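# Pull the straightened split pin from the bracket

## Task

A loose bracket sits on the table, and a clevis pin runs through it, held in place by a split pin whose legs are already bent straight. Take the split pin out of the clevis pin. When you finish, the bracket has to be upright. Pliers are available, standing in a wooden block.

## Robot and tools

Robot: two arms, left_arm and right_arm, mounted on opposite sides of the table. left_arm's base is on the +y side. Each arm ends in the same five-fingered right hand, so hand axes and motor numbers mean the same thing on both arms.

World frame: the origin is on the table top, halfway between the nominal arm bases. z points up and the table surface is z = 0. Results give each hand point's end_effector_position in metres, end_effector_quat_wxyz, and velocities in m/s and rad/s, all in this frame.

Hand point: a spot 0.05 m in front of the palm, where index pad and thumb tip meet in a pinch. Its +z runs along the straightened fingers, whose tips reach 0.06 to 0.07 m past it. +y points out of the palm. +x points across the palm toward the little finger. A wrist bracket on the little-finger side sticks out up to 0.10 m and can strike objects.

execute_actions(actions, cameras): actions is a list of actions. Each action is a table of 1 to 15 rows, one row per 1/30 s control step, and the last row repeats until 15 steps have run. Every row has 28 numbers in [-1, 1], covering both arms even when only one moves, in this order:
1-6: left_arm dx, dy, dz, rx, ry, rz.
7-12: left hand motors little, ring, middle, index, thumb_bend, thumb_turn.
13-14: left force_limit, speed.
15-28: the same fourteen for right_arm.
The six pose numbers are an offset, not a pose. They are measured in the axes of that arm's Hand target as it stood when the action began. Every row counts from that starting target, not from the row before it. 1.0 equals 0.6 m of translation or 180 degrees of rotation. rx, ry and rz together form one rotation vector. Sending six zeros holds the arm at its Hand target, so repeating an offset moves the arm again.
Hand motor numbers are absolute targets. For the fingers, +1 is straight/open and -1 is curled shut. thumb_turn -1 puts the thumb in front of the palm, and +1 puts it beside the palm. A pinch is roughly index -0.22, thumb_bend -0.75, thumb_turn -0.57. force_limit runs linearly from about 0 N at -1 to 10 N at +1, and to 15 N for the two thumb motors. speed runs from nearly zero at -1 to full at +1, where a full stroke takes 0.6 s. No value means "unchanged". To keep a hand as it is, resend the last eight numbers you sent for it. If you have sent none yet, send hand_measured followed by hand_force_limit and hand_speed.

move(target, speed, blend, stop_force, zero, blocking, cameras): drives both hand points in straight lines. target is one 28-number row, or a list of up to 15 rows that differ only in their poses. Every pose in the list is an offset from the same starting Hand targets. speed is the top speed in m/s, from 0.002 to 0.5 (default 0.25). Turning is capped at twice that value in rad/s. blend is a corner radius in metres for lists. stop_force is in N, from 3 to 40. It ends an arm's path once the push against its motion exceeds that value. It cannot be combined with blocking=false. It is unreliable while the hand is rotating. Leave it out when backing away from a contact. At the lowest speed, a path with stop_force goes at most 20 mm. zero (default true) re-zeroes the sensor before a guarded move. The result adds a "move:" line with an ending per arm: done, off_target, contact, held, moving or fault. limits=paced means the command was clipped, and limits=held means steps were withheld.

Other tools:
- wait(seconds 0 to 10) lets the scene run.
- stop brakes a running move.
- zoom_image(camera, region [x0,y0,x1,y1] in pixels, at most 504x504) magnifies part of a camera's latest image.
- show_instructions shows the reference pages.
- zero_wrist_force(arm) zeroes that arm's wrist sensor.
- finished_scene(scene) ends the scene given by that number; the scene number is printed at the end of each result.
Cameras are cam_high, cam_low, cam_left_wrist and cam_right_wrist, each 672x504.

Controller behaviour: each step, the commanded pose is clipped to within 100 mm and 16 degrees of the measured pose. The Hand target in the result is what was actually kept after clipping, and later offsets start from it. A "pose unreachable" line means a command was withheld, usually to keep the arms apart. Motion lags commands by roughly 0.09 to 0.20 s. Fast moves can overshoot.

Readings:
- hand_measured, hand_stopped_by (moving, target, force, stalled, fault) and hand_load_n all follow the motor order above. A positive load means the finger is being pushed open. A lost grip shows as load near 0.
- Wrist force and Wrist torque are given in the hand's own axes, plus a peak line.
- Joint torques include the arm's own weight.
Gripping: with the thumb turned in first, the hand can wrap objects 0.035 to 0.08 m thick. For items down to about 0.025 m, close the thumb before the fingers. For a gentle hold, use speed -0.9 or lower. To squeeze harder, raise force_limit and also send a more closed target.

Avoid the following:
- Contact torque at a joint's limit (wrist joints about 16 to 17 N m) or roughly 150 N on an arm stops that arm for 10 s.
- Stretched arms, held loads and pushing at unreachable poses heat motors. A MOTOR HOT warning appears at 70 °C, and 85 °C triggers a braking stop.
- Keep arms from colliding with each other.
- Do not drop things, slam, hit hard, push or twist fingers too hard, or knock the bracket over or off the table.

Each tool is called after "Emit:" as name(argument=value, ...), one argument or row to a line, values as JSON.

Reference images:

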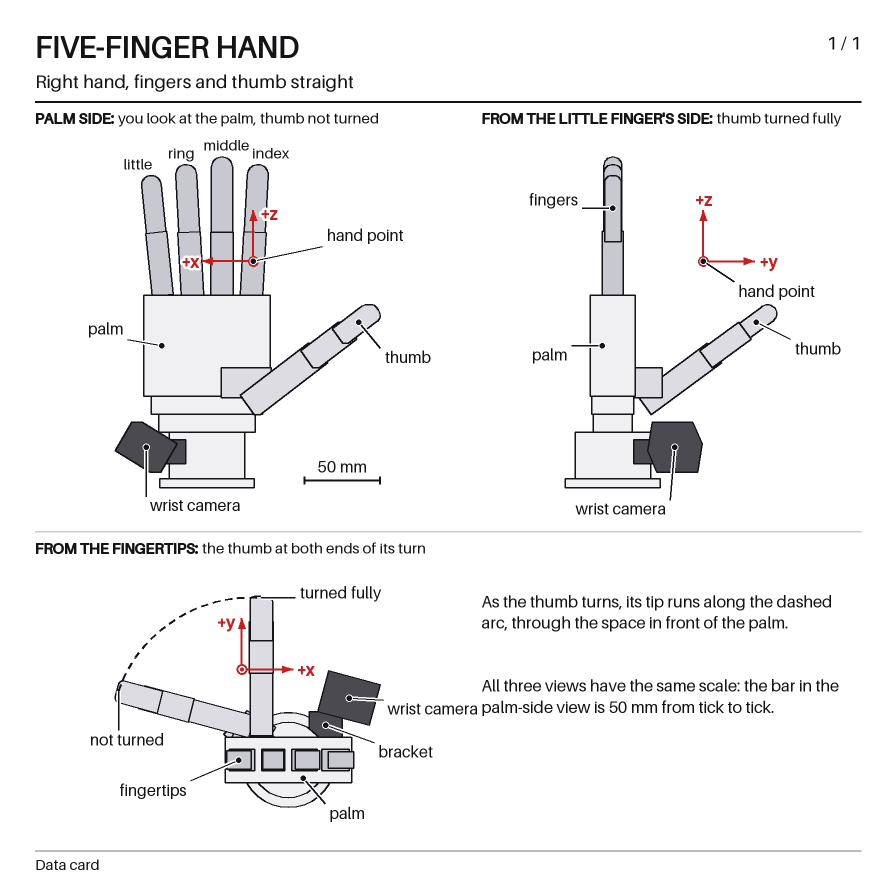

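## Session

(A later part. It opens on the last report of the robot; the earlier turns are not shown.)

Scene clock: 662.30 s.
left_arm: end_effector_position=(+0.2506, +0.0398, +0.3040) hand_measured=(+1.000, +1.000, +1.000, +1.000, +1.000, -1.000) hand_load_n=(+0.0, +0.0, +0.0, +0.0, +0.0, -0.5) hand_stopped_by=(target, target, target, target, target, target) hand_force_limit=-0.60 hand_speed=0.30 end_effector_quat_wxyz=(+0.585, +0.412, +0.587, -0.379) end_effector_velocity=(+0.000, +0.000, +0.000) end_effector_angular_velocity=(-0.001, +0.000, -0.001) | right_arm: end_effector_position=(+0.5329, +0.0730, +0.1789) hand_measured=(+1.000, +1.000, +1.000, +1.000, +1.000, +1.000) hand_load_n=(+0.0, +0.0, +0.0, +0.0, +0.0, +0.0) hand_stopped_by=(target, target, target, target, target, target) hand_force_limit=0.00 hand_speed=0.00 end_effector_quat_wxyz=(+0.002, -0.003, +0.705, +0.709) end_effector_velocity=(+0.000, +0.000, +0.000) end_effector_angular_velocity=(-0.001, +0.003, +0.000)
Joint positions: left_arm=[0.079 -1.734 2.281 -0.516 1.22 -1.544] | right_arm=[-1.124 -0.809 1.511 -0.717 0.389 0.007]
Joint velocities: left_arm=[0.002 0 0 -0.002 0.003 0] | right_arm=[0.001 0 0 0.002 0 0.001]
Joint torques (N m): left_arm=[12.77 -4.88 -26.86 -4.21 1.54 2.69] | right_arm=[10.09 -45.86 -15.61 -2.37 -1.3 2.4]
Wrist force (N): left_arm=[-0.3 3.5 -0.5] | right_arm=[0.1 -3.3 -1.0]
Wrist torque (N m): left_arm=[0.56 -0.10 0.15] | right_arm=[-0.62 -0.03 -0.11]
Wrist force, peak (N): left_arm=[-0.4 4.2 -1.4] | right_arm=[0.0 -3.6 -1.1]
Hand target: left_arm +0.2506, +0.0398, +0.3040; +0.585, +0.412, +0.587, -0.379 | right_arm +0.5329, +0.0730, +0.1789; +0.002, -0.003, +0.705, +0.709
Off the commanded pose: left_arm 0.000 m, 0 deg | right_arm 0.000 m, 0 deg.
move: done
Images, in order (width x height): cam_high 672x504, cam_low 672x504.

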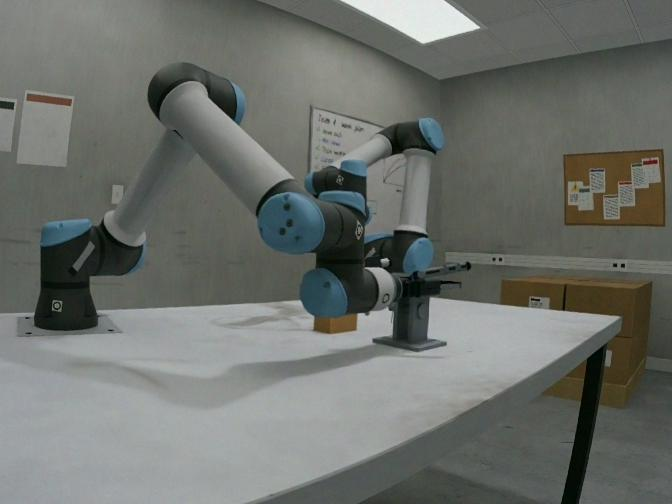

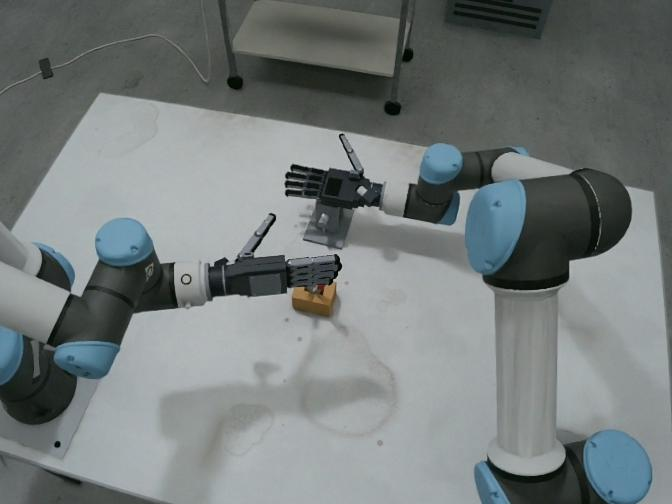

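Emit:
move(
  target=[0.273,-0.0025,0.0217,0,0,0,1,1,1,1,1,-1,-0.6,0.3,0,0,0,0,0,0,1,1,1,1,1,1,0,0],
  stop_force=6,
  speed=0.06,
)

Emit:
zoom_image(
  camera="cam_low",
  region=[250, 210, 370, 330],
)

Scene clock: 674.50 s.
left_arm: end_effector_position=(+0.2579, +0.0337, +0.1396) hand_measured=(+1.000, +1.000, +1.000, +1.000, +1.000, -1.000) hand_load_n=(+0.0, +0.0, +0.0, +0.0, +0.0, +0.0) hand_stopped_by=(target, target, target, target, target, target) hand_force_limit=-0.60 hand_speed=0.30 end_effector_quat_wxyz=(+0.585, +0.412, +0.587, -0.379) end_effector_velocity=(+0.000, +0.000, +0.000) end_effector_angular_velocity=(-0.002, +0.000, -0.001) | right_arm: end_effector_position=(+0.5329, +0.0730, +0.1789) hand_measured=(+1.000, +1.000, +1.000, +1.000, +1.000, +1.000) hand_load_n=(+0.0, +0.0, +0.0, +0.0, +0.0, +0.0) hand_stopped_by=(target, target, target, target, target, target) hand_force_limit=0.00 hand_speed=0.00 end_effector_quat_wxyz=(+0.002, -0.003, +0.705, +0.709) end_effector_velocity=(+0.000, +0.000, +0.000) end_effector_angular_velocity=(+0.001, -0.001, -0.001)
Joint positions: left_arm=[0.105 -1.296 2.445 -1.119 1.247 -1.543] | right_arm=[-1.124 -0.809 1.511 -0.717 0.389 0.007]
Joint velocities: left_arm=[0 0 0 -0.001 0.001 0] | right_arm=[0 0 0 -0.002 0 0]
Joint torques (N m): left_arm=[10.29 -14.98 -1.71 -4.18 0.98 2.91] | right_arm=[10.62 -46.08 -16.31 -2.16 -1.16 2.43]
Wrist force (N): left_arm=[0.0 3.2 -0.5] | right_arm=[0.1 -3.4 -1.0]
Wrist torque (N m): left_arm=[0.51 -0.12 0.17] | right_arm=[-0.64 -0.03 -0.11]
Wrist force, peak (N): left_arm=[-0.6 3.8 -1.0] | right_arm=[0.2 -3.5 -1.1]
Hand target: left_arm +0.2579, +0.0337, +0.1396; +0.585, +0.412, +0.587, -0.379 | right_arm +0.5329, +0.0730, +0.1789; +0.002, -0.003, +0.705, +0.709
Off the commanded pose: left_arm 0.000 m, 0 deg | right_arm 0.000 m, 0 deg.
move: done
camera_calibration:
cam_left_wrist: T_world_to_cam=[[0.924659, 0.327152, -0.194876, -0.214195], [0.00547381, 0.500288, 0.865842, -0.135006], [0.380756, -0.801675, 0.460805, -0.0186558], [0, 0, 0, 1]] pos_world=[0.2059, 0.12266, 0.0837489]
cam_right_wrist: T_world_to_cam=[[-0.324861, -0.034639, 0.945127, 0.000816643], [0.8197, -0.508792, 0.263102, -0.444473], [0.471759, 0.860193, 0.19368, -0.232659], [0, 0, 0, 1]] pos_world=[0.474359, -0.0259846, 0.161232]

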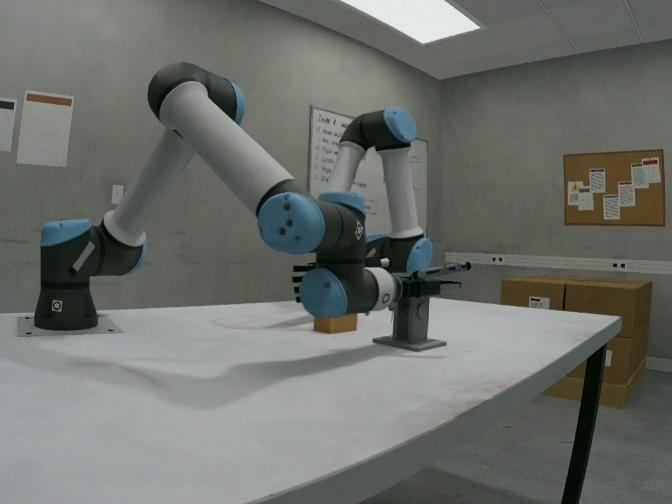

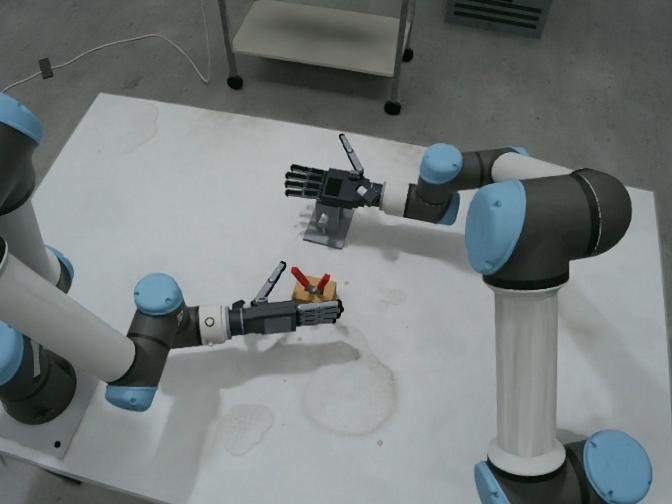

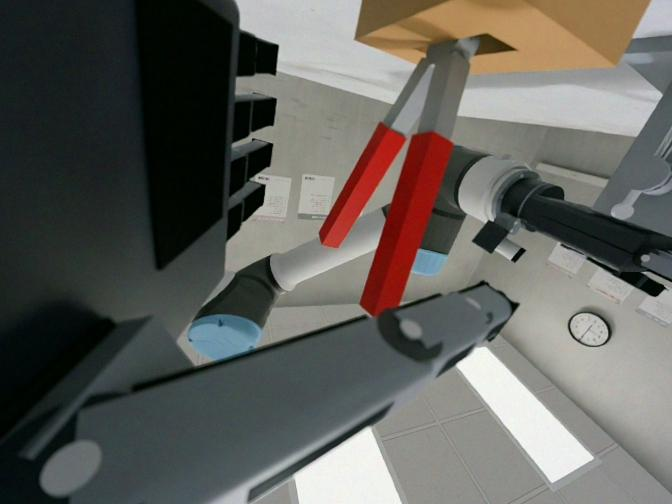

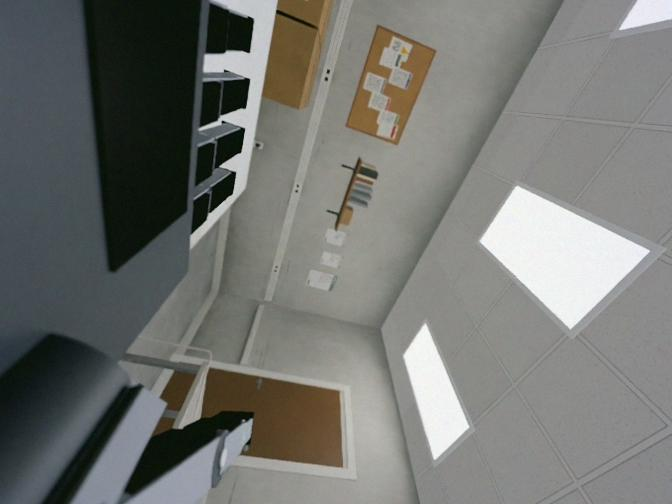

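Scaled by 4.200 from the camera's 672x504 image, which has a finer 960x720 frame.

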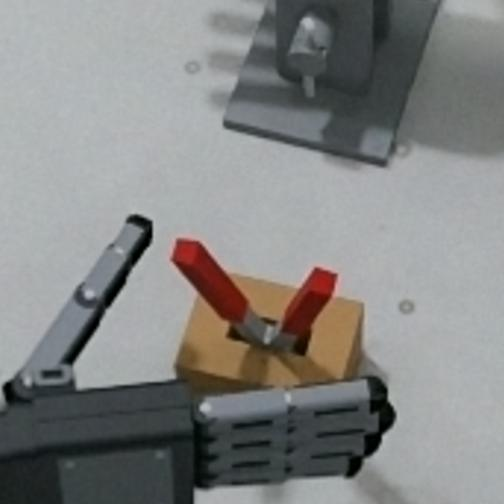

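Emit:
move(
  target=[0.02,0,0.012,0,0,0,1,1,1,1,1,-1,-0.6,0.3,0,0,0,0,0,0,1,1,1,1,1,1,0,0],
  stop_force=5,
  speed=0.05,
  cameras=[],
)

Emit:
move(
  target=[0,0,0,0,0,0,0.2,0.2,0.1,0.1,1,-1,-0.7,-0.7,0,0,0,0,0,0,1,1,1,1,1,1,0,0],
  cameras=["cam_left_wrist","cam_low"],
)

Emit:
zoom_image(
  camera="cam_low",
  region=[250, 210, 370, 330],
)

Scene clock: 683.37 s.
left_arm: end_effector_position=(+0.2609, +0.0275, +0.1274) hand_measured=(+1.000, +1.000, +1.000, +1.000, +1.000, -1.000) hand_load_n=(+0.0, +0.0, +0.0, +0.0, +0.0, -0.5) hand_stopped_by=(target, target, target, target, target, target) hand_force_limit=-0.60 hand_speed=0.30 end_effector_quat_wxyz=(+0.585, +0.412, +0.587, -0.379) end_effector_velocity=(+0.000, +0.000, -0.001) end_effector_angular_velocity=(+0.002, +0.000, +0.000) | right_arm: end_effector_position=(+0.5329, +0.0730, +0.1789) hand_measured=(+1.000, +1.000, +1.000, +1.000, +1.000, +1.000) hand_load_n=(+0.0, +0.0, +0.0, +0.0, +0.0, +0.0) hand_stopped_by=(target, target, target, target, target, target) hand_force_limit=0.00 hand_speed=0.00 end_effector_quat_wxyz=(+0.002, -0.003, +0.705, +0.709) end_effector_velocity=(+0.000, +0.000, +0.000) end_effector_angular_velocity=(+0.000, +0.003, +0.000)
Joint positions: left_arm=[0.115 -1.244 2.431 -1.156 1.256 -1.543] | right_arm=[-1.124 -0.809 1.511 -0.717 0.389 0.007]
Joint velocities: left_arm=[0 0.001 0.001 0.001 0 0] | right_arm=[0 0 0 0 0 0.002]
Joint torques (N m): left_arm=[10.43 -17.01 -16.71 -4.3 1.12 2.63] | right_arm=[10.11 -45.99 -16.89 -2.06 -1.18 2.45]
Wrist force (N): left_arm=[-0.5 3.2 -0.6] | right_arm=[0.0 -3.4 -1.0]
Wrist torque (N m): left_arm=[0.51 -0.04 0.15] | right_arm=[-0.63 -0.01 -0.11]
Wrist force, peak (N): left_arm=[-0.3 3.6 -0.7] | right_arm=[0.0 -3.5 -1.2]
Hand target: left_arm +0.2609, +0.0275, +0.1274; +0.585, +0.412, +0.587, -0.379 | right_arm +0.5329, +0.0730, +0.1789; +0.002, -0.003, +0.705, +0.709
Off the commanded pose: left_arm 0.000 m, 0 deg | right_arm 0.000 m, 0 deg.
move: done
No camera images: "cameras" was empty.

Scene clock: 685.43 s.
left_arm: end_effector_position=(+0.2609, +0.0275, +0.1274) hand_measured=(+0.200, +0.200, +0.100, +0.100, +1.000, -1.000) hand_load_n=(+0.0, +0.0, +0.0, +0.0, +0.0, +0.0) hand_stopped_by=(target, target, target, target, target, target) hand_force_limit=-0.70 hand_speed=-0.70 end_effector_quat_wxyz=(+0.585, +0.412, +0.587, -0.379) end_effector_velocity=(+0.000, +0.000, +0.000) end_effector_angular_velocity=(+0.001, +0.000, +0.000) | right_arm: end_effector_position=(+0.5329, +0.0730, +0.1789) hand_measured=(+1.000, +1.000, +1.000, +1.000, +1.000, +1.000) hand_load_n=(+0.0, +0.0, +0.0, +0.0, +0.0, +0.0) hand_stopped_by=(target, target, target, target, target, target) hand_force_limit=0.00 hand_speed=0.00 end_effector_quat_wxyz=(+0.002, -0.003, +0.705, +0.709) end_effector_velocity=(-0.001, +0.001, +0.000) end_effector_angular_velocity=(+0.001, +0.000, +0.002)
Joint positions: left_arm=[0.115 -1.244 2.431 -1.156 1.256 -1.543] | right_arm=[-1.124 -0.809 1.511 -0.717 0.389 0.007]
Joint velocities: left_arm=[0 0 0.001 0 0 0] | right_arm=[0.001 0 0 -0.002 0 0.001]
Joint torques (N m): left_arm=[11.82 -17.67 -15.23 -3.04 0.65 2.69] | right_arm=[10.5 -46.15 -17.28 -2.09 -1.08 2.43]
Wrist force (N): left_arm=[-0.4 3.3 -0.6] | right_arm=[-0.1 -3.3 -1.0]
Wrist torque (N m): left_arm=[0.52 -0.07 0.14] | right_arm=[-0.62 0.00 -0.12]
Wrist force, peak (N): left_arm=[-0.4 3.5 -0.9] | right_arm=[0.2 -3.4 -1.1]
Hand target: left_arm +0.2609, +0.0275, +0.1274; +0.585, +0.412, +0.587, -0.379 | right_arm +0.5329, +0.0730, +0.1789; +0.002, -0.003, +0.705, +0.709
Off the commanded pose: left_arm 0.000 m, 0 deg | right_arm 0.000 m, 0 deg.
move: done
camera_calibration:
cam_left_wrist: T_world_to_cam=[[0.924664, 0.327142, -0.194869, -0.217295], [0.00546609, 0.500302, 0.865834, -0.12134], [0.380744, -0.80167, 0.460823, -0.0191167], [0, 0, 0, 1]] pos_world=[0.208866, 0.116468, 0.0715259]
Images, in order (width x height): cam_low 672x504, cam_left_wrist 672x504.

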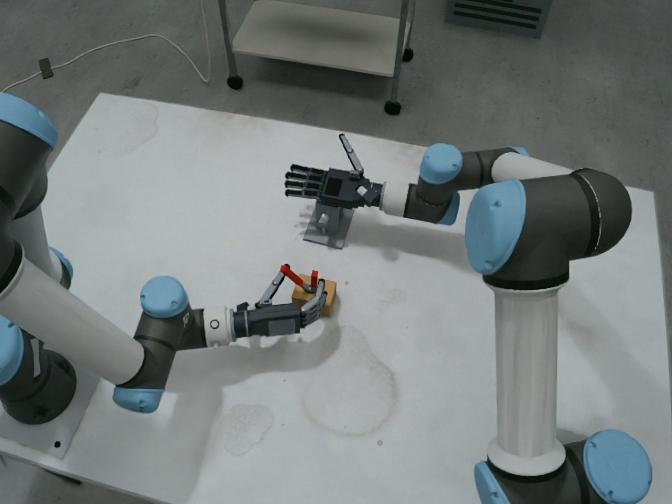

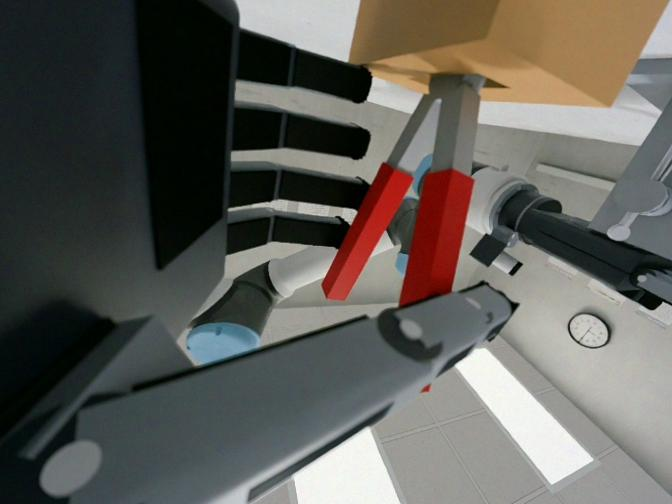

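Scaled by 4.200 from the camera's 672x504 image, which has a finer 960x720 frame.

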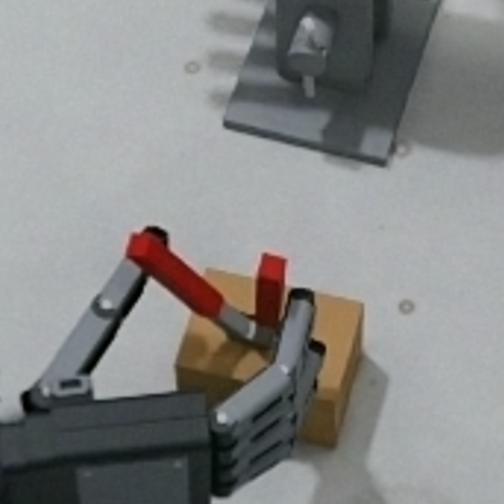

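Emit:
move(
  target=[0,0,0,0,0,0,-0.2,-0.2,-0.3,-0.3,1,-1,-0.7,-0.85,0,0,0,0,0,0,1,1,1,1,1,1,0,0],
  cameras=["cam_left_wrist","cam_low"],
)

Emit:
zoom_image(
  camera="cam_low",
  region=[250, 210, 370, 330],
)

Scene clock: 692.10 s.
left_arm: end_effector_position=(+0.2609, +0.0275, +0.1274) hand_measured=(-0.200, -0.024, +0.018, +0.026, +1.000, -1.000) hand_load_n=(+0.0, +2.0, +2.5, +0.5, +0.5, +0.5) hand_stopped_by=(target, force, force, force, target, target) hand_force_limit=-0.70 hand_speed=-0.85 end_effector_quat_wxyz=(+0.585, +0.412, +0.587, -0.379) end_effector_velocity=(+0.000, +0.000, -0.001) end_effector_angular_velocity=(+0.001, +0.000, +0.000) | right_arm: end_effector_position=(+0.5329, +0.0730, +0.1789) hand_measured=(+1.000, +1.000, +1.000, +1.000, +1.000, +1.000) hand_load_n=(+0.0, +0.0, +0.0, +0.0, +0.0, +0.0) hand_stopped_by=(target, target, target, target, target, target) hand_force_limit=0.00 hand_speed=0.00 end_effector_quat_wxyz=(+0.002, -0.003, +0.705, +0.709) end_effector_velocity=(+0.000, +0.000, +0.000) end_effector_angular_velocity=(+0.000, +0.003, +0.000)
Joint positions: left_arm=[0.115 -1.244 2.431 -1.156 1.256 -1.543] | right_arm=[-1.124 -0.809 1.511 -0.717 0.389 0.007]
Joint velocities: left_arm=[0 0.001 0 -0.001 -0.001 0] | right_arm=[0 0 0 0 0 0.002]
Joint torques (N m): left_arm=[9.56 -17.24 -11.82 0.26 -0.76 2.61] | right_arm=[10.31 -46.08 -18.36 -2 -1.1 2.38]
Wrist force (N): left_arm=[-0.1 3.8 -0.2] | right_arm=[0.1 -3.2 -1.2]
Wrist torque (N m): left_arm=[0.60 -0.09 0.12] | right_arm=[-0.60 -0.01 -0.11]
Wrist force, peak (N): left_arm=[-0.1 3.8 -0.2] | right_arm=[0.0 -3.5 -1.1]
Hand target: left_arm +0.2609, +0.0275, +0.1274; +0.585, +0.412, +0.587, -0.379 | right_arm +0.5329, +0.0730, +0.1789; +0.002, -0.003, +0.705, +0.709
Off the commanded pose: left_arm 0.000 m, 0 deg | right_arm 0.000 m, 0 deg.
move: done
camera_calibration:
cam_left_wrist: T_world_to_cam=[[0.924659, 0.327162, -0.194862, -0.2173], [0.00545943, 0.500281, 0.865846, -0.121337], [0.380757, -0.801676, 0.460803, -0.0191127], [0, 0, 0, 1]] pos_world=[0.208868, 0.116473, 0.0715228]
Images, in order (width x height): cam_low 672x504, cam_left_wrist 672x504.

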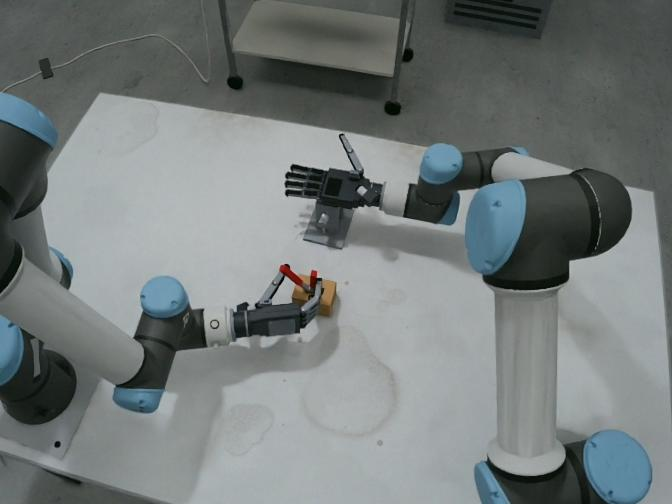

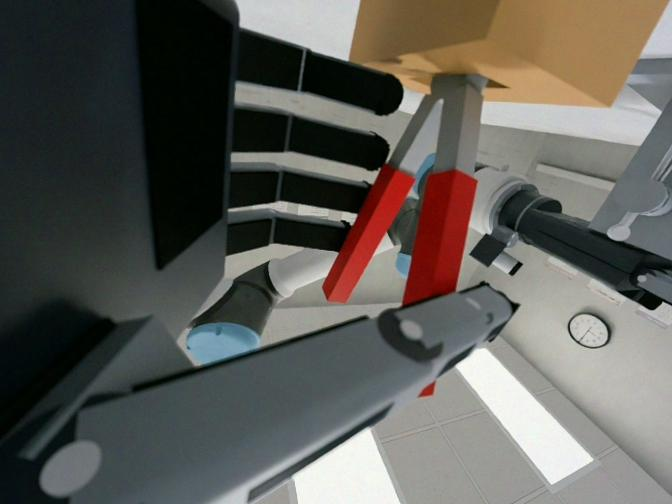

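Scaled by 4.200 from the camera's 672x504 image, which has a finer 960x720 frame.

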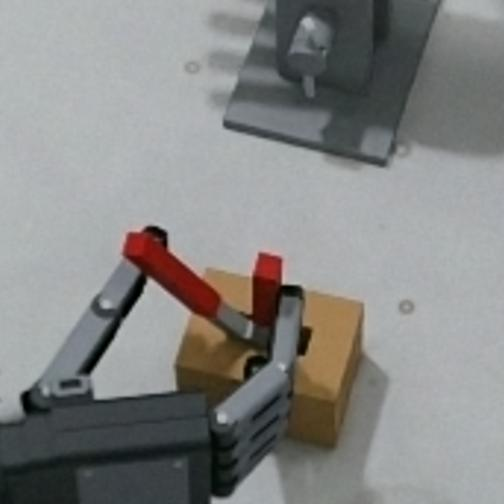

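Emit:
move(
  target=[0,0,0,0,0,0,0.4,0.25,0.2,0.2,1,-1,-0.7,-0.7,0,0,0,0,0,0,1,1,1,1,1,1,0,0],
  cameras=[],
)

Emit:
move(
  target=[0,0.02,0,0,0,0,0.4,0.25,0.2,0.2,1,-1,-0.7,-0.7,0,0,0,0,0,0,1,1,1,1,1,1,0,0],
  speed=0.04,
  stop_force=6,
  cameras=[],
)

Emit:
move(
  target=[0,0,0,0,0,0,0.2,-0.3,-0.4,-0.4,1,-1,-0.6,-0.85,0,0,0,0,0,0,1,1,1,1,1,1,0,0],
  cameras=["cam_left_wrist","cam_low"],
)

Emit:
zoom_image(
  camera="cam_low",
  region=[250, 210, 370, 330],
)

Scene clock: 702.50 s.
left_arm: end_effector_position=(+0.2609, +0.0275, +0.1274) hand_measured=(+0.400, +0.250, +0.200, +0.200, +1.000, -1.000) hand_load_n=(-3.5, +0.0, +0.0, +0.0, +0.0, +0.0) hand_stopped_by=(target, target, target, target, target, target) hand_force_limit=-0.70 hand_speed=-0.70 end_effector_quat_wxyz=(+0.585, +0.412, +0.587, -0.379) end_effector_velocity=(+0.000, +0.000, -0.001) end_effector_angular_velocity=(+0.002, +0.000, +0.000) | right_arm: end_effector_position=(+0.5329, +0.0730, +0.1789) hand_measured=(+1.000, +1.000, +1.000, +1.000, +1.000, +1.000) hand_load_n=(+0.0, +0.0, +0.0, +0.0, +0.0, +0.0) hand_stopped_by=(target, target, target, target, target, target) hand_force_limit=0.00 hand_speed=0.00 end_effector_quat_wxyz=(+0.002, -0.003, +0.705, +0.709) end_effector_velocity=(+0.000, +0.000, +0.000) end_effector_angular_velocity=(+0.000, +0.000, +0.000)
Joint positions: left_arm=[0.115 -1.244 2.431 -1.156 1.256 -1.543] | right_arm=[-1.124 -0.809 1.511 -0.717 0.389 0.007]
Joint velocities: left_arm=[0 0.002 0 0 0 0] | right_arm=[0 0 0 0.001 -0.001 0]
Joint torques (N m): left_arm=[8.65 -17.61 -7.32 -2.79 1.25 2.3] | right_arm=[10.19 -45.72 -18.39 -1.91 -0.92 2.41]
Wrist force (N): left_arm=[-5.7 4.5 -3.1] | right_arm=[0.2 -3.1 -1.2]
Wrist torque (N m): left_arm=[0.54 -0.19 0.11] | right_arm=[-0.59 -0.04 -0.10]
Wrist force, peak (N): left_arm=[-5.9 4.6 -3.2] | right_arm=[0.0 -3.5 -1.0]
Hand target: left_arm +0.2609, +0.0275, +0.1274; +0.585, +0.412, +0.587, -0.379 | right_arm +0.5329, +0.0730, +0.1789; +0.002, -0.003, +0.705, +0.709
Off the commanded pose: left_arm 0.000 m, 0 deg | right_arm 0.000 m, 0 deg.
move: done
No camera images: "cameras" was empty.

Scene clock: 704.03 s.
left_arm: end_effector_position=(+0.2720, +0.0320, +0.1279) hand_measured=(+0.400, +0.250, +0.200, +0.200, +1.000, -1.000) hand_load_n=(+1.5, +0.0, +0.0, +0.0, -0.5, +0.0) hand_stopped_by=(target, target, target, target, target, target) hand_force_limit=-0.70 hand_speed=-0.70 end_effector_quat_wxyz=(+0.585, +0.412, +0.587, -0.379) end_effector_velocity=(+0.000, +0.000, -0.001) end_effector_angular_velocity=(+0.001, +0.000, -0.001) | right_arm: end_effector_position=(+0.5329, +0.0730, +0.1789) hand_measured=(+1.000, +1.000, +1.000, +1.000, +1.000, +1.000) hand_load_n=(+0.0, +0.0, +0.0, +0.0, +0.0, +0.0) hand_stopped_by=(target, target, target, target, target, target) hand_force_limit=0.00 hand_speed=0.00 end_effector_quat_wxyz=(+0.002, -0.003, +0.705, +0.709) end_effector_velocity=(+0.000, +0.000, +0.000) end_effector_angular_velocity=(+0.000, +0.000, +0.001)
Joint positions: left_arm=[0.156 -1.243 2.426 -1.153 1.297 -1.542] | right_arm=[-1.124 -0.809 1.511 -0.717 0.389 0.007]
Joint velocities: left_arm=[0 0.001 0 0.001 0.001 0] | right_arm=[0 0.001 0 -0.002 0 0.001]
Joint torques (N m): left_arm=[12.72 -13.85 -14.79 1.99 0.74 2.77] | right_arm=[10.29 -46.03 -18.6 -1.87 -0.95 2.39]
Wrist force (N): left_arm=[-5.8 0.9 -1.1] | right_arm=[0.1 -3.5 -1.1]
Wrist torque (N m): left_arm=[0.59 -0.19 -0.17] | right_arm=[-0.64 -0.01 -0.11]
Wrist force, peak (N): left_arm=[-6.1 3.4 -3.9] | right_arm=[0.1 -3.5 -1.2]
Hand target: left_arm +0.2720, +0.0320, +0.1279; +0.585, +0.412, +0.587, -0.379 | right_arm +0.5329, +0.0730, +0.1789; +0.002, -0.003, +0.705, +0.709
Off the commanded pose: left_arm 0.000 m, 0 deg | right_arm 0.000 m, 0 deg.
move: done
No camera images: "cameras" was empty.

Scene clock: 705.30 s.
left_arm: end_effector_position=(+0.2720, +0.0320, +0.1278) hand_measured=(+0.200, +0.002, +0.010, -0.006, +1.000, -1.000) hand_load_n=(+0.0, +2.5, +1.0, +1.5, +0.5, -0.5) hand_stopped_by=(target, force, force, force, target, target) hand_force_limit=-0.60 hand_speed=-0.85 end_effector_quat_wxyz=(+0.585, +0.412, +0.587, -0.379) end_effector_velocity=(+0.000, +0.000, +0.000) end_effector_angular_velocity=(+0.000, +0.000, +0.001) | right_arm: end_effector_position=(+0.5329, +0.0730, +0.1789) hand_measured=(+1.000, +1.000, +1.000, +1.000, +1.000, +1.000) hand_load_n=(+0.0, +0.0, +0.0, +0.0, +0.0, +0.5) hand_stopped_by=(target, target, target, target, target, target) hand_force_limit=0.00 hand_speed=0.00 end_effector_quat_wxyz=(+0.002, -0.003, +0.705, +0.709) end_effector_velocity=(+0.000, +0.000, +0.001) end_effector_angular_velocity=(+0.001, -0.001, +0.001)
Joint positions: left_arm=[0.156 -1.243 2.426 -1.153 1.297 -1.542] | right_arm=[-1.124 -0.809 1.511 -0.717 0.389 0.007]
Joint velocities: left_arm=[0 -0.001 0 0.001 0 0] | right_arm=[0 -0.001 0 -0.001 0 0.001]
Joint torques (N m): left_arm=[8.72 -24.29 -13.71 -2.13 0.83 2.54] | right_arm=[10.07 -45.76 -18.82 -1.8 -0.81 2.36]
Wrist force (N): left_arm=[-1.1 2.9 0.6] | right_arm=[0.0 -3.2 -0.9]
Wrist torque (N m): left_arm=[0.50 -0.12 0.08] | right_arm=[-0.62 -0.01 -0.11]
Wrist force, peak (N): left_arm=[-5.6 1.1 -0.9] | right_arm=[-0.1 -3.4 -1.3]
Hand target: left_arm +0.2720, +0.0320, +0.1279; +0.585, +0.412, +0.587, -0.379 | right_arm +0.5329, +0.0730, +0.1789; +0.002, -0.003, +0.705, +0.709
Off the commanded pose: left_arm 0.000 m, 0 deg | right_arm 0.000 m, 0 deg.
move: done
camera_calibration:
cam_left_wrist: T_world_to_cam=[[0.924666, 0.327178, -0.194801, -0.229011], [0.00542022, 0.500225, 0.865878, -0.123999], [0.380741, -0.801704, 0.460768, -0.019976], [0, 0, 0, 1]] pos_world=[0.220036, 0.12094, 0.0719609]
Images, in order (width x height): cam_low 672x504, cam_left_wrist 672x504.

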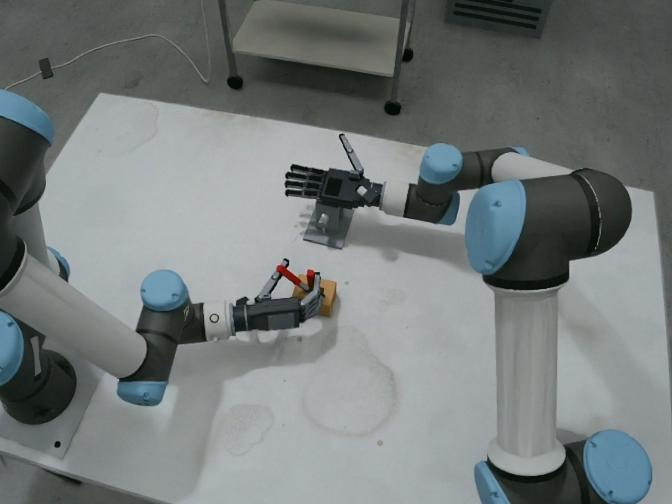

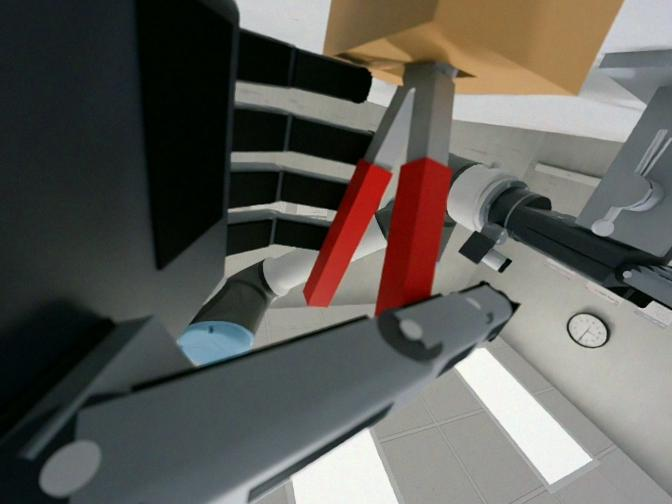

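Scaled by 4.200 from the camera's 672x504 image, which has a finer 960x720 frame.

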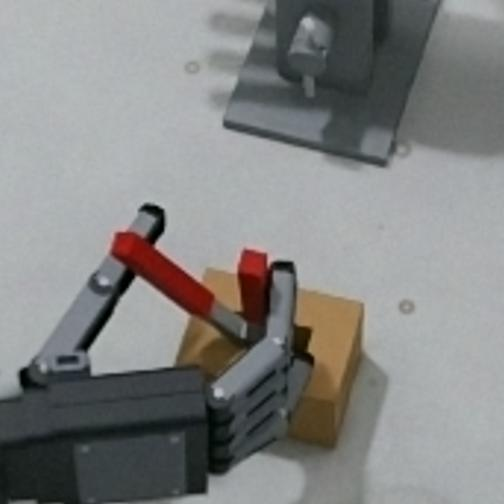

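Emit:
move(
  target=[0,-0.0125,0.031,0,0,0,0.2,-0.3,-0.4,-0.4,1,-1,-0.6,-0.85,0,0,0,0,0,0,1,1,1,1,1,1,0,0],
  stop_force=6,
  speed=0.04,
  cameras=["cam_low","cam_left_wrist"],
)

Emit:
zoom_image(
  camera="cam_low",
  region=[250, 210, 370, 330],
)

Scene clock: 715.03 s.
left_arm: end_effector_position=(+0.2720, +0.0120, +0.1270) hand_measured=(+0.200, +0.002, +0.010, -0.006, +1.000, -1.000) hand_load_n=(+0.0, +0.0, +0.0, +0.0, +0.0, +0.0) hand_stopped_by=(target, force, force, force, target, target) hand_force_limit=-0.60 hand_speed=-0.85 end_effector_quat_wxyz=(+0.585, +0.412, +0.587, -0.379) end_effector_velocity=(+0.000, +0.000, +0.000) end_effector_angular_velocity=(+0.003, +0.000, +0.000) | right_arm: end_effector_position=(+0.5329, +0.0730, +0.1789) hand_measured=(+1.000, +1.000, +1.000, +1.000, +1.000, +1.000) hand_load_n=(+0.0, +0.0, +0.0, +0.0, +0.0, +0.0) hand_stopped_by=(target, target, target, target, target, target) hand_force_limit=0.00 hand_speed=0.00 end_effector_quat_wxyz=(+0.002, -0.003, +0.705, +0.709) end_effector_velocity=(+0.000, +0.000, +0.000) end_effector_angular_velocity=(+0.000, +0.001, +0.000)
Joint positions: left_arm=[0.148 -1.214 2.376 -1.132 1.29 -1.542] | right_arm=[-1.124 -0.809 1.511 -0.717 0.389 0.007]
Joint velocities: left_arm=[0 -0.001 0 0.003 0 0] | right_arm=[0 0 0 0 0 0.001]
Joint torques (N m): left_arm=[-8.08 -19.55 -16.63 0.98 -1.3 -2.55] | right_arm=[10.03 -45.76 -19.13 -1.7 -0.86 2.36]
Wrist force (N): left_arm=[-1.0 3.5 -1.0] | right_arm=[0.2 -3.3 -1.1]
Wrist torque (N m): left_arm=[0.56 -0.02 0.12] | right_arm=[-0.62 -0.03 -0.10]
Wrist force, peak (N): left_arm=[-1.3 4.2 -1.1] | right_arm=[0.2 -3.4 -1.3]
Hand target: left_arm +0.2720, +0.0120, +0.1270; +0.585, +0.412, +0.587, -0.379 | right_arm +0.5329, +0.0730, +0.1789; +0.002, -0.003, +0.705, +0.709
Off the commanded pose: left_arm 0.000 m, 0 deg | right_arm 0.000 m, 0 deg.
move: done
camera_calibration:
cam_left_wrist: T_world_to_cam=[[0.92467, 0.327153, -0.194825, -0.222568], [0.00542817, 0.500284, 0.865844, -0.113277], [0.380731, -0.801678, 0.460822, -0.0356596], [0, 0, 0, 1]] pos_world=[0.219993, 0.100897, 0.0711515]
Images, in order (width x height): cam_low 672x504, cam_left_wrist 672x504.

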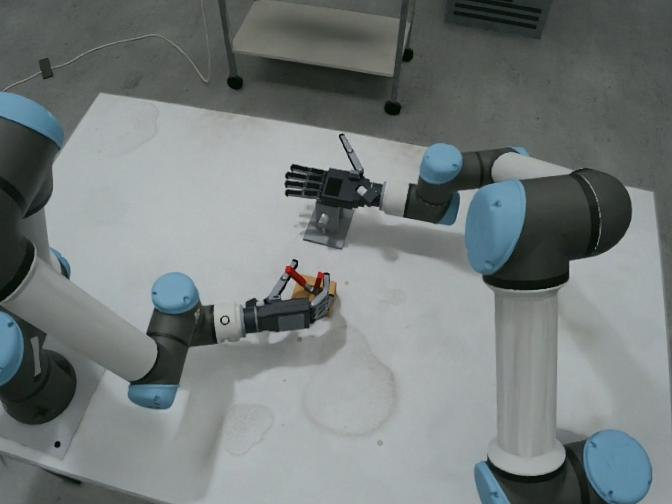

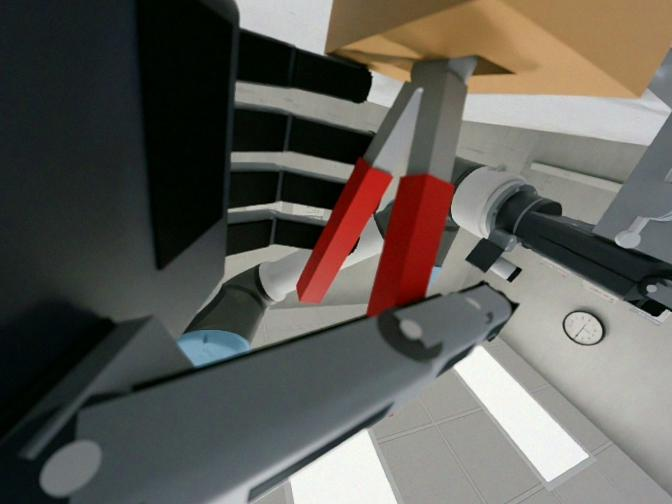

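Scaled by 4.200 from the camera's 672x504 image, which has a finer 960x720 frame.

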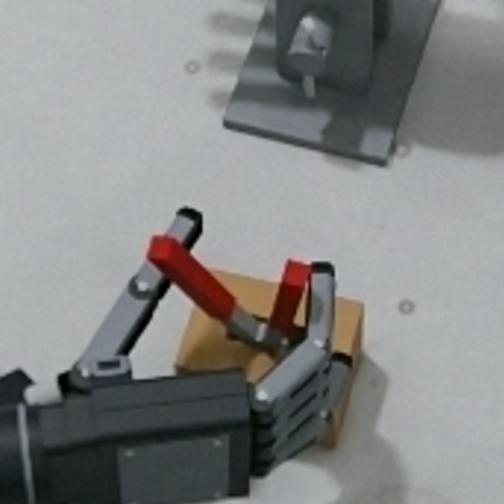

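Emit:
move(
  target=[0,0,0,0,0,0,0.2,-0.35,-0.45,-0.45,1,-1,-0.5,-0.9,0,0,0,0,0,0,1,1,1,1,1,1,0,0],
  cameras=[],
)

Emit:
zoom_image(
  camera="cam_left_wrist",
  region=[200, 50, 500, 400],
)

Scene clock: 719.63 s.
left_arm: end_effector_position=(+0.2720, +0.0120, +0.1270) hand_measured=(+0.200, -0.102, -0.078, -0.050, +1.000, -1.000) hand_load_n=(+0.0, +3.5, +2.0, +0.5, +0.5, -1.0) hand_stopped_by=(target, force, force, force, target, target) hand_force_limit=-0.50 hand_speed=-0.90 end_effector_quat_wxyz=(+0.585, +0.412, +0.587, -0.379) end_effector_velocity=(+0.000, +0.000, +0.001) end_effector_angular_velocity=(-0.002, +0.000, +0.000) | right_arm: end_effector_position=(+0.5329, +0.0730, +0.1789) hand_measured=(+1.000, +1.000, +1.000, +1.000, +1.000, +1.000) hand_load_n=(+0.0, +0.0, +0.0, +0.0, +0.0, -0.5) hand_stopped_by=(target, target, target, target, target, target) hand_force_limit=0.00 hand_speed=0.00 end_effector_quat_wxyz=(+0.002, -0.003, +0.705, +0.709) end_effector_velocity=(+0.000, +0.000, +0.000) end_effector_angular_velocity=(-0.001, +0.001, +0.000)
Joint positions: left_arm=[0.148 -1.214 2.376 -1.132 1.29 -1.542] | right_arm=[-1.124 -0.809 1.511 -0.717 0.389 0.007]
Joint velocities: left_arm=[0 -0.002 -0.001 0 0 0] | right_arm=[0 0 0 0.002 0 0]
Joint torques (N m): left_arm=[-6.76 -19.24 -14.72 0.77 -1.25 -2.27] | right_arm=[10.28 -45.87 -20.18 -1.64 -0.69 2.36]
Wrist force (N): left_arm=[-1.0 3.6 1.5] | right_arm=[0.1 -3.3 -1.0]
Wrist torque (N m): left_arm=[0.49 -0.23 0.10] | right_arm=[-0.63 -0.02 -0.11]
Wrist force, peak (N): left_arm=[-1.1 4.1 1.7] | right_arm=[0.1 -3.5 -1.2]
Hand target: left_arm +0.2720, +0.0120, +0.1270; +0.585, +0.412, +0.587, -0.379 | right_arm +0.5329, +0.0730, +0.1789; +0.002, -0.003, +0.705, +0.709
Off the commanded pose: left_arm 0.000 m, 0 deg | right_arm 0.000 m, 0 deg.
move: done
No camera images: "cameras" was empty.

Scaled by 1.440 from the camera's 672x504 image, which has a finer 960x720 frame.

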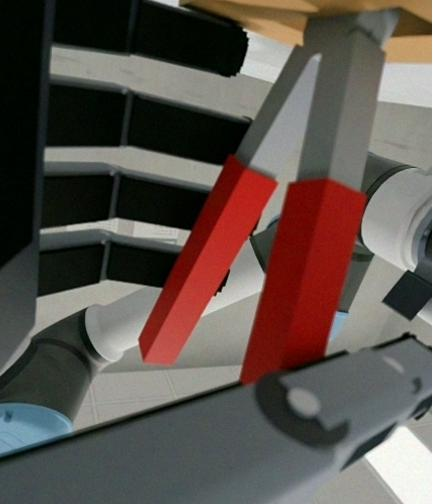

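Emit:
move(
  target=[-0.03,0,0,0,0,0,0.2,-0.35,-0.45,-0.45,1,-1,-0.5,-0.9,0,0,0,0,0,0,1,1,1,1,1,1,0,0],
  speed=0.03,
  cameras=["cam_left_wrist","cam_low"],
)

Emit:
zoom_image(
  camera="cam_low",
  region=[250, 210, 370, 330],
)

Scene clock: 724.13 s.
left_arm: end_effector_position=(+0.2716, +0.0112, +0.1449) hand_measured=(+0.200, -0.102, -0.078, -0.050, +1.000, -1.000) hand_load_n=(+0.0, +2.5, +1.5, +1.0, +0.5, +0.5) hand_stopped_by=(target, force, force, force, target, target) hand_force_limit=-0.50 hand_speed=-0.90 end_effector_quat_wxyz=(+0.585, +0.412, +0.587, -0.379) end_effector_velocity=(+0.000, +0.000, +0.001) end_effector_angular_velocity=(+0.001, +0.000, -0.001) | right_arm: end_effector_position=(+0.5329, +0.0730, +0.1789) hand_measured=(+1.000, +1.000, +1.000, +1.000, +1.000, +1.000) hand_load_n=(+0.0, +0.0, +0.0, +0.0, +0.0, +0.0) hand_stopped_by=(target, target, target, target, target, target) hand_force_limit=0.00 hand_speed=0.00 end_effector_quat_wxyz=(+0.002, -0.003, +0.705, +0.709) end_effector_velocity=(-0.001, +0.001, +0.000) end_effector_angular_velocity=(+0.000, +0.002, +0.001)
Joint positions: left_arm=[0.147 -1.268 2.368 -1.069 1.288 -1.542] | right_arm=[-1.124 -0.809 1.511 -0.717 0.389 0.007]
Joint velocities: left_arm=[0 -0.003 -0.001 0.004 0 0] | right_arm=[0.001 0 0 0.001 0 0.001]
Joint torques (N m): left_arm=[-9.17 -33.91 -20.63 0.34 -1.44 0.89] | right_arm=[10.23 -46 -20.35 -1.53 -0.57 2.3]
Wrist force (N): left_arm=[0.9 3.3 -0.5] | right_arm=[0.2 -3.4 -1.2]
Wrist torque (N m): left_arm=[0.52 -0.10 0.14] | right_arm=[-0.62 -0.02 -0.11]
Wrist force, peak (N): left_arm=[-1.1 4.3 1.9] | right_arm=[0.0 -3.4 -1.2]
Hand target: left_arm +0.2716, +0.0112, +0.1450; +0.585, +0.412, +0.587, -0.379 | right_arm +0.5329, +0.0730, +0.1789; +0.002, -0.003, +0.705, +0.709
Off the commanded pose: left_arm 0.000 m, 0 deg | right_arm 0.000 m, 0 deg.
move: done
camera_calibration:
cam_left_wrist: T_world_to_cam=[[0.92468, 0.327149, -0.194782, -0.218459], [0.00538648, 0.50029, 0.865841, -0.128418], [0.380706, -0.801675, 0.460847, -0.0443402], [0, 0, 0, 1]] pos_world=[0.219577, 0.100169, 0.0890717]
Images, in order (width x height): cam_low 672x504, cam_left_wrist 672x504.

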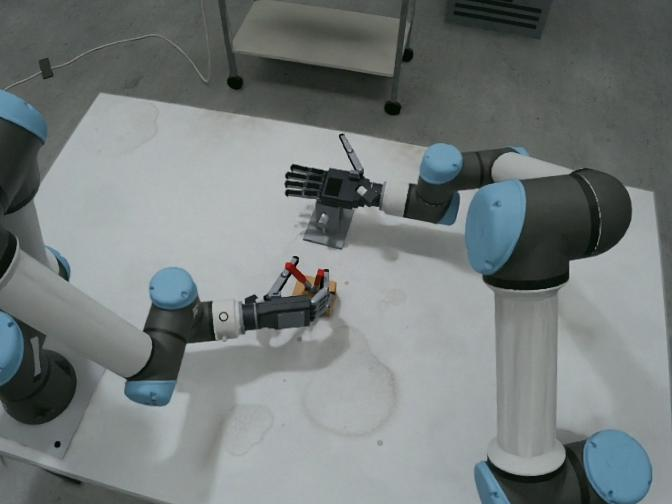

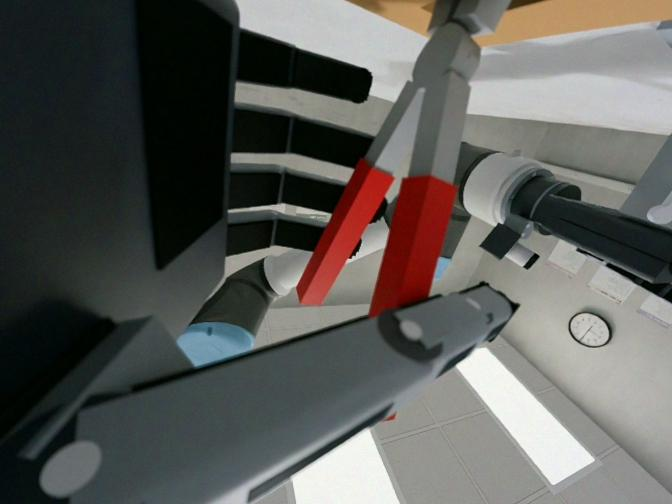

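Scaled by 4.200 from the camera's 672x504 image, which has a finer 960x720 frame.

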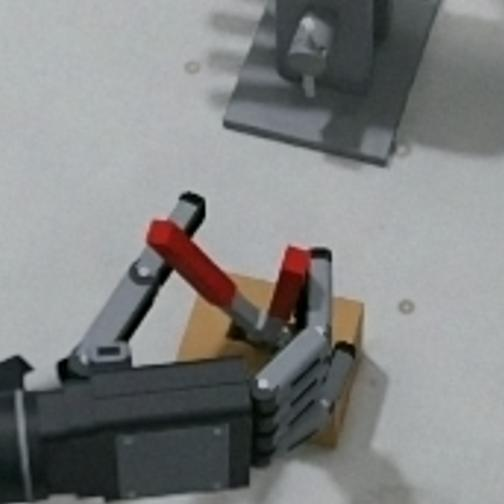

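Emit:
move(
  target=[-0.17,0,0,0,0,0,0.2,-0.35,-0.45,-0.45,1,-1,-0.5,-0.9,0,0,0,0,0,0,1,1,1,1,1,1,0,0],
  speed=0.05,
  cameras=["cam_left_wrist","cam_low","cam_high"],
)

Emit:
zoom_image(
  camera="cam_low",
  region=[250, 210, 370, 330],
)

Emit:
zoom_image(
  camera="cam_high",
  region=[270, 230, 420, 340],
)

Scene clock: 733.20 s.
left_arm: end_effector_position=(+0.2692, +0.0071, +0.2470) hand_measured=(+0.200, -0.102, -0.078, -0.050, +1.000, -1.000) hand_load_n=(+0.0, +2.5, +1.5, +1.0, +0.5, +0.5) hand_stopped_by=(target, force, force, force, target, target) hand_force_limit=-0.50 hand_speed=-0.90 end_effector_quat_wxyz=(+0.585, +0.412, +0.587, -0.379) end_effector_velocity=(+0.000, +0.000, +0.000) end_effector_angular_velocity=(+0.001, +0.000, +0.000) | right_arm: end_effector_position=(+0.5329, +0.0730, +0.1789) hand_measured=(+1.000, +1.000, +1.000, +1.000, +1.000, +1.000) hand_load_n=(+0.0, +0.0, +0.5, +0.0, +0.0, +0.0) hand_stopped_by=(target, target, target, target, target, target) hand_force_limit=0.00 hand_speed=0.00 end_effector_quat_wxyz=(+0.002, -0.003, +0.705, +0.709) end_effector_velocity=(+0.000, +0.000, +0.000) end_effector_angular_velocity=(+0.000, -0.002, +0.000)
Joint positions: left_arm=[0.137 -1.525 2.271 -0.715 1.279 -1.542] | right_arm=[-1.124 -0.809 1.511 -0.717 0.389 0.007]
Joint velocities: left_arm=[0 -0.001 -0.002 0.003 0 0] | right_arm=[0 0 0 -0.001 0 -0.001]
Joint torques (N m): left_arm=[-7.69 -29.52 -24.01 1.03 -1.5 -2.31] | right_arm=[9.84 -45.92 -21.28 -1.38 -0.49 2.26]
Wrist force (N): left_arm=[0.7 3.2 -0.5] | right_arm=[0.0 -3.2 -1.0]
Wrist torque (N m): left_arm=[0.52 -0.04 0.12] | right_arm=[-0.61 -0.01 -0.11]
Wrist force, peak (N): left_arm=[0.9 3.6 -0.4] | right_arm=[-0.1 -3.5 -1.2]
Hand target: left_arm +0.2692, +0.0071, +0.2471; +0.585, +0.412, +0.587, -0.379 | right_arm +0.5329, +0.0730, +0.1789; +0.002, -0.003, +0.705, +0.709
Off the commanded pose: left_arm 0.000 m, 0 deg | right_arm 0.000 m, 0 deg.
move: done
camera_calibration:
cam_left_wrist: T_world_to_cam=[[0.924671, 0.327146, -0.19483, -0.195015], [0.00542472, 0.500307, 0.865831, -0.214739], [0.380728, -0.801666, 0.460845, -0.093772], [0, 0, 0, 1]] pos_world=[0.217191, 0.0960598, 0.191147]
Images, in order (width x height): cam_high 672x504, cam_low 672x504, cam_left_wrist 672x504.

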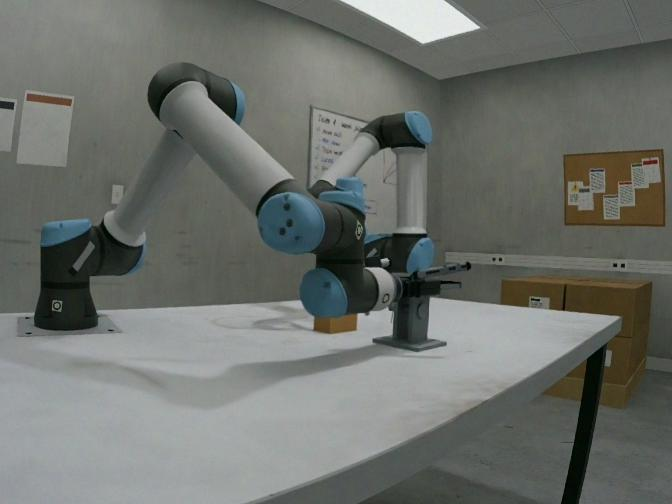

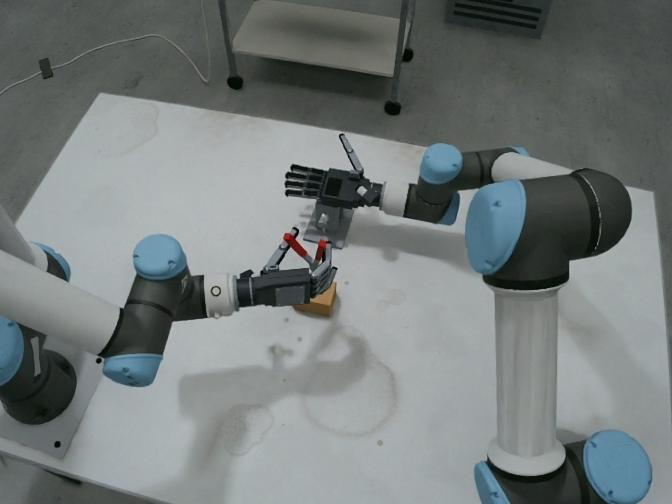

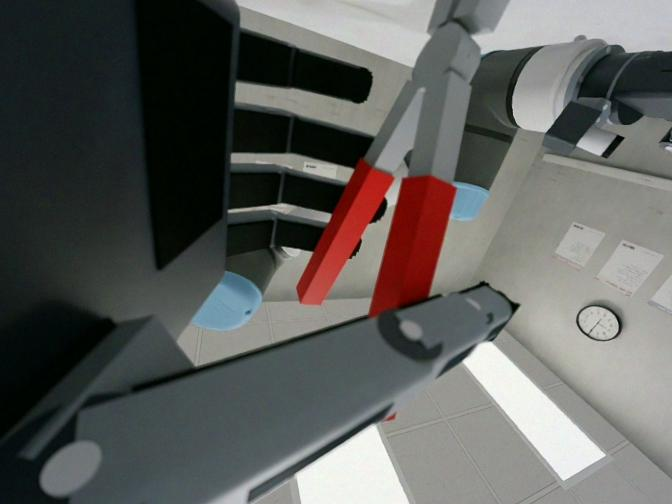

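Scaled by 4.200 from the camera's 672x504 image, which has a finer 960x720 frame.

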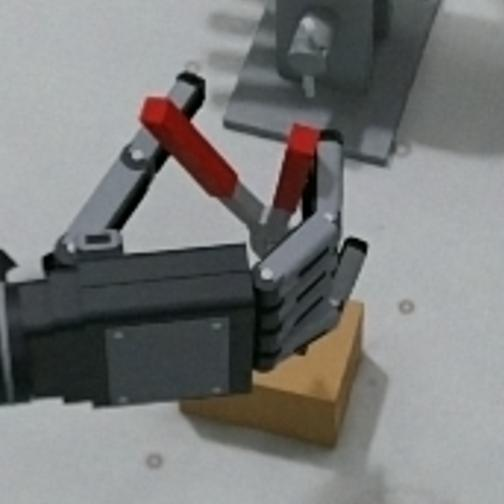

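Scaled by 3.360 from the camera's 672x504 image, which has a finer 960x720 frame.

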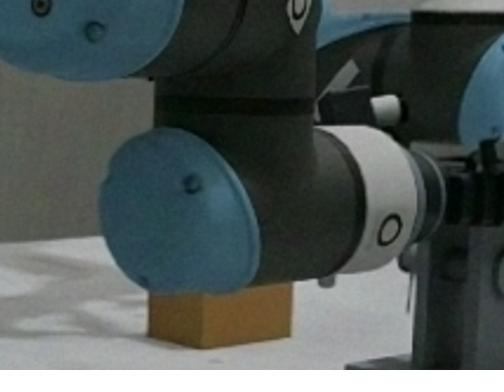

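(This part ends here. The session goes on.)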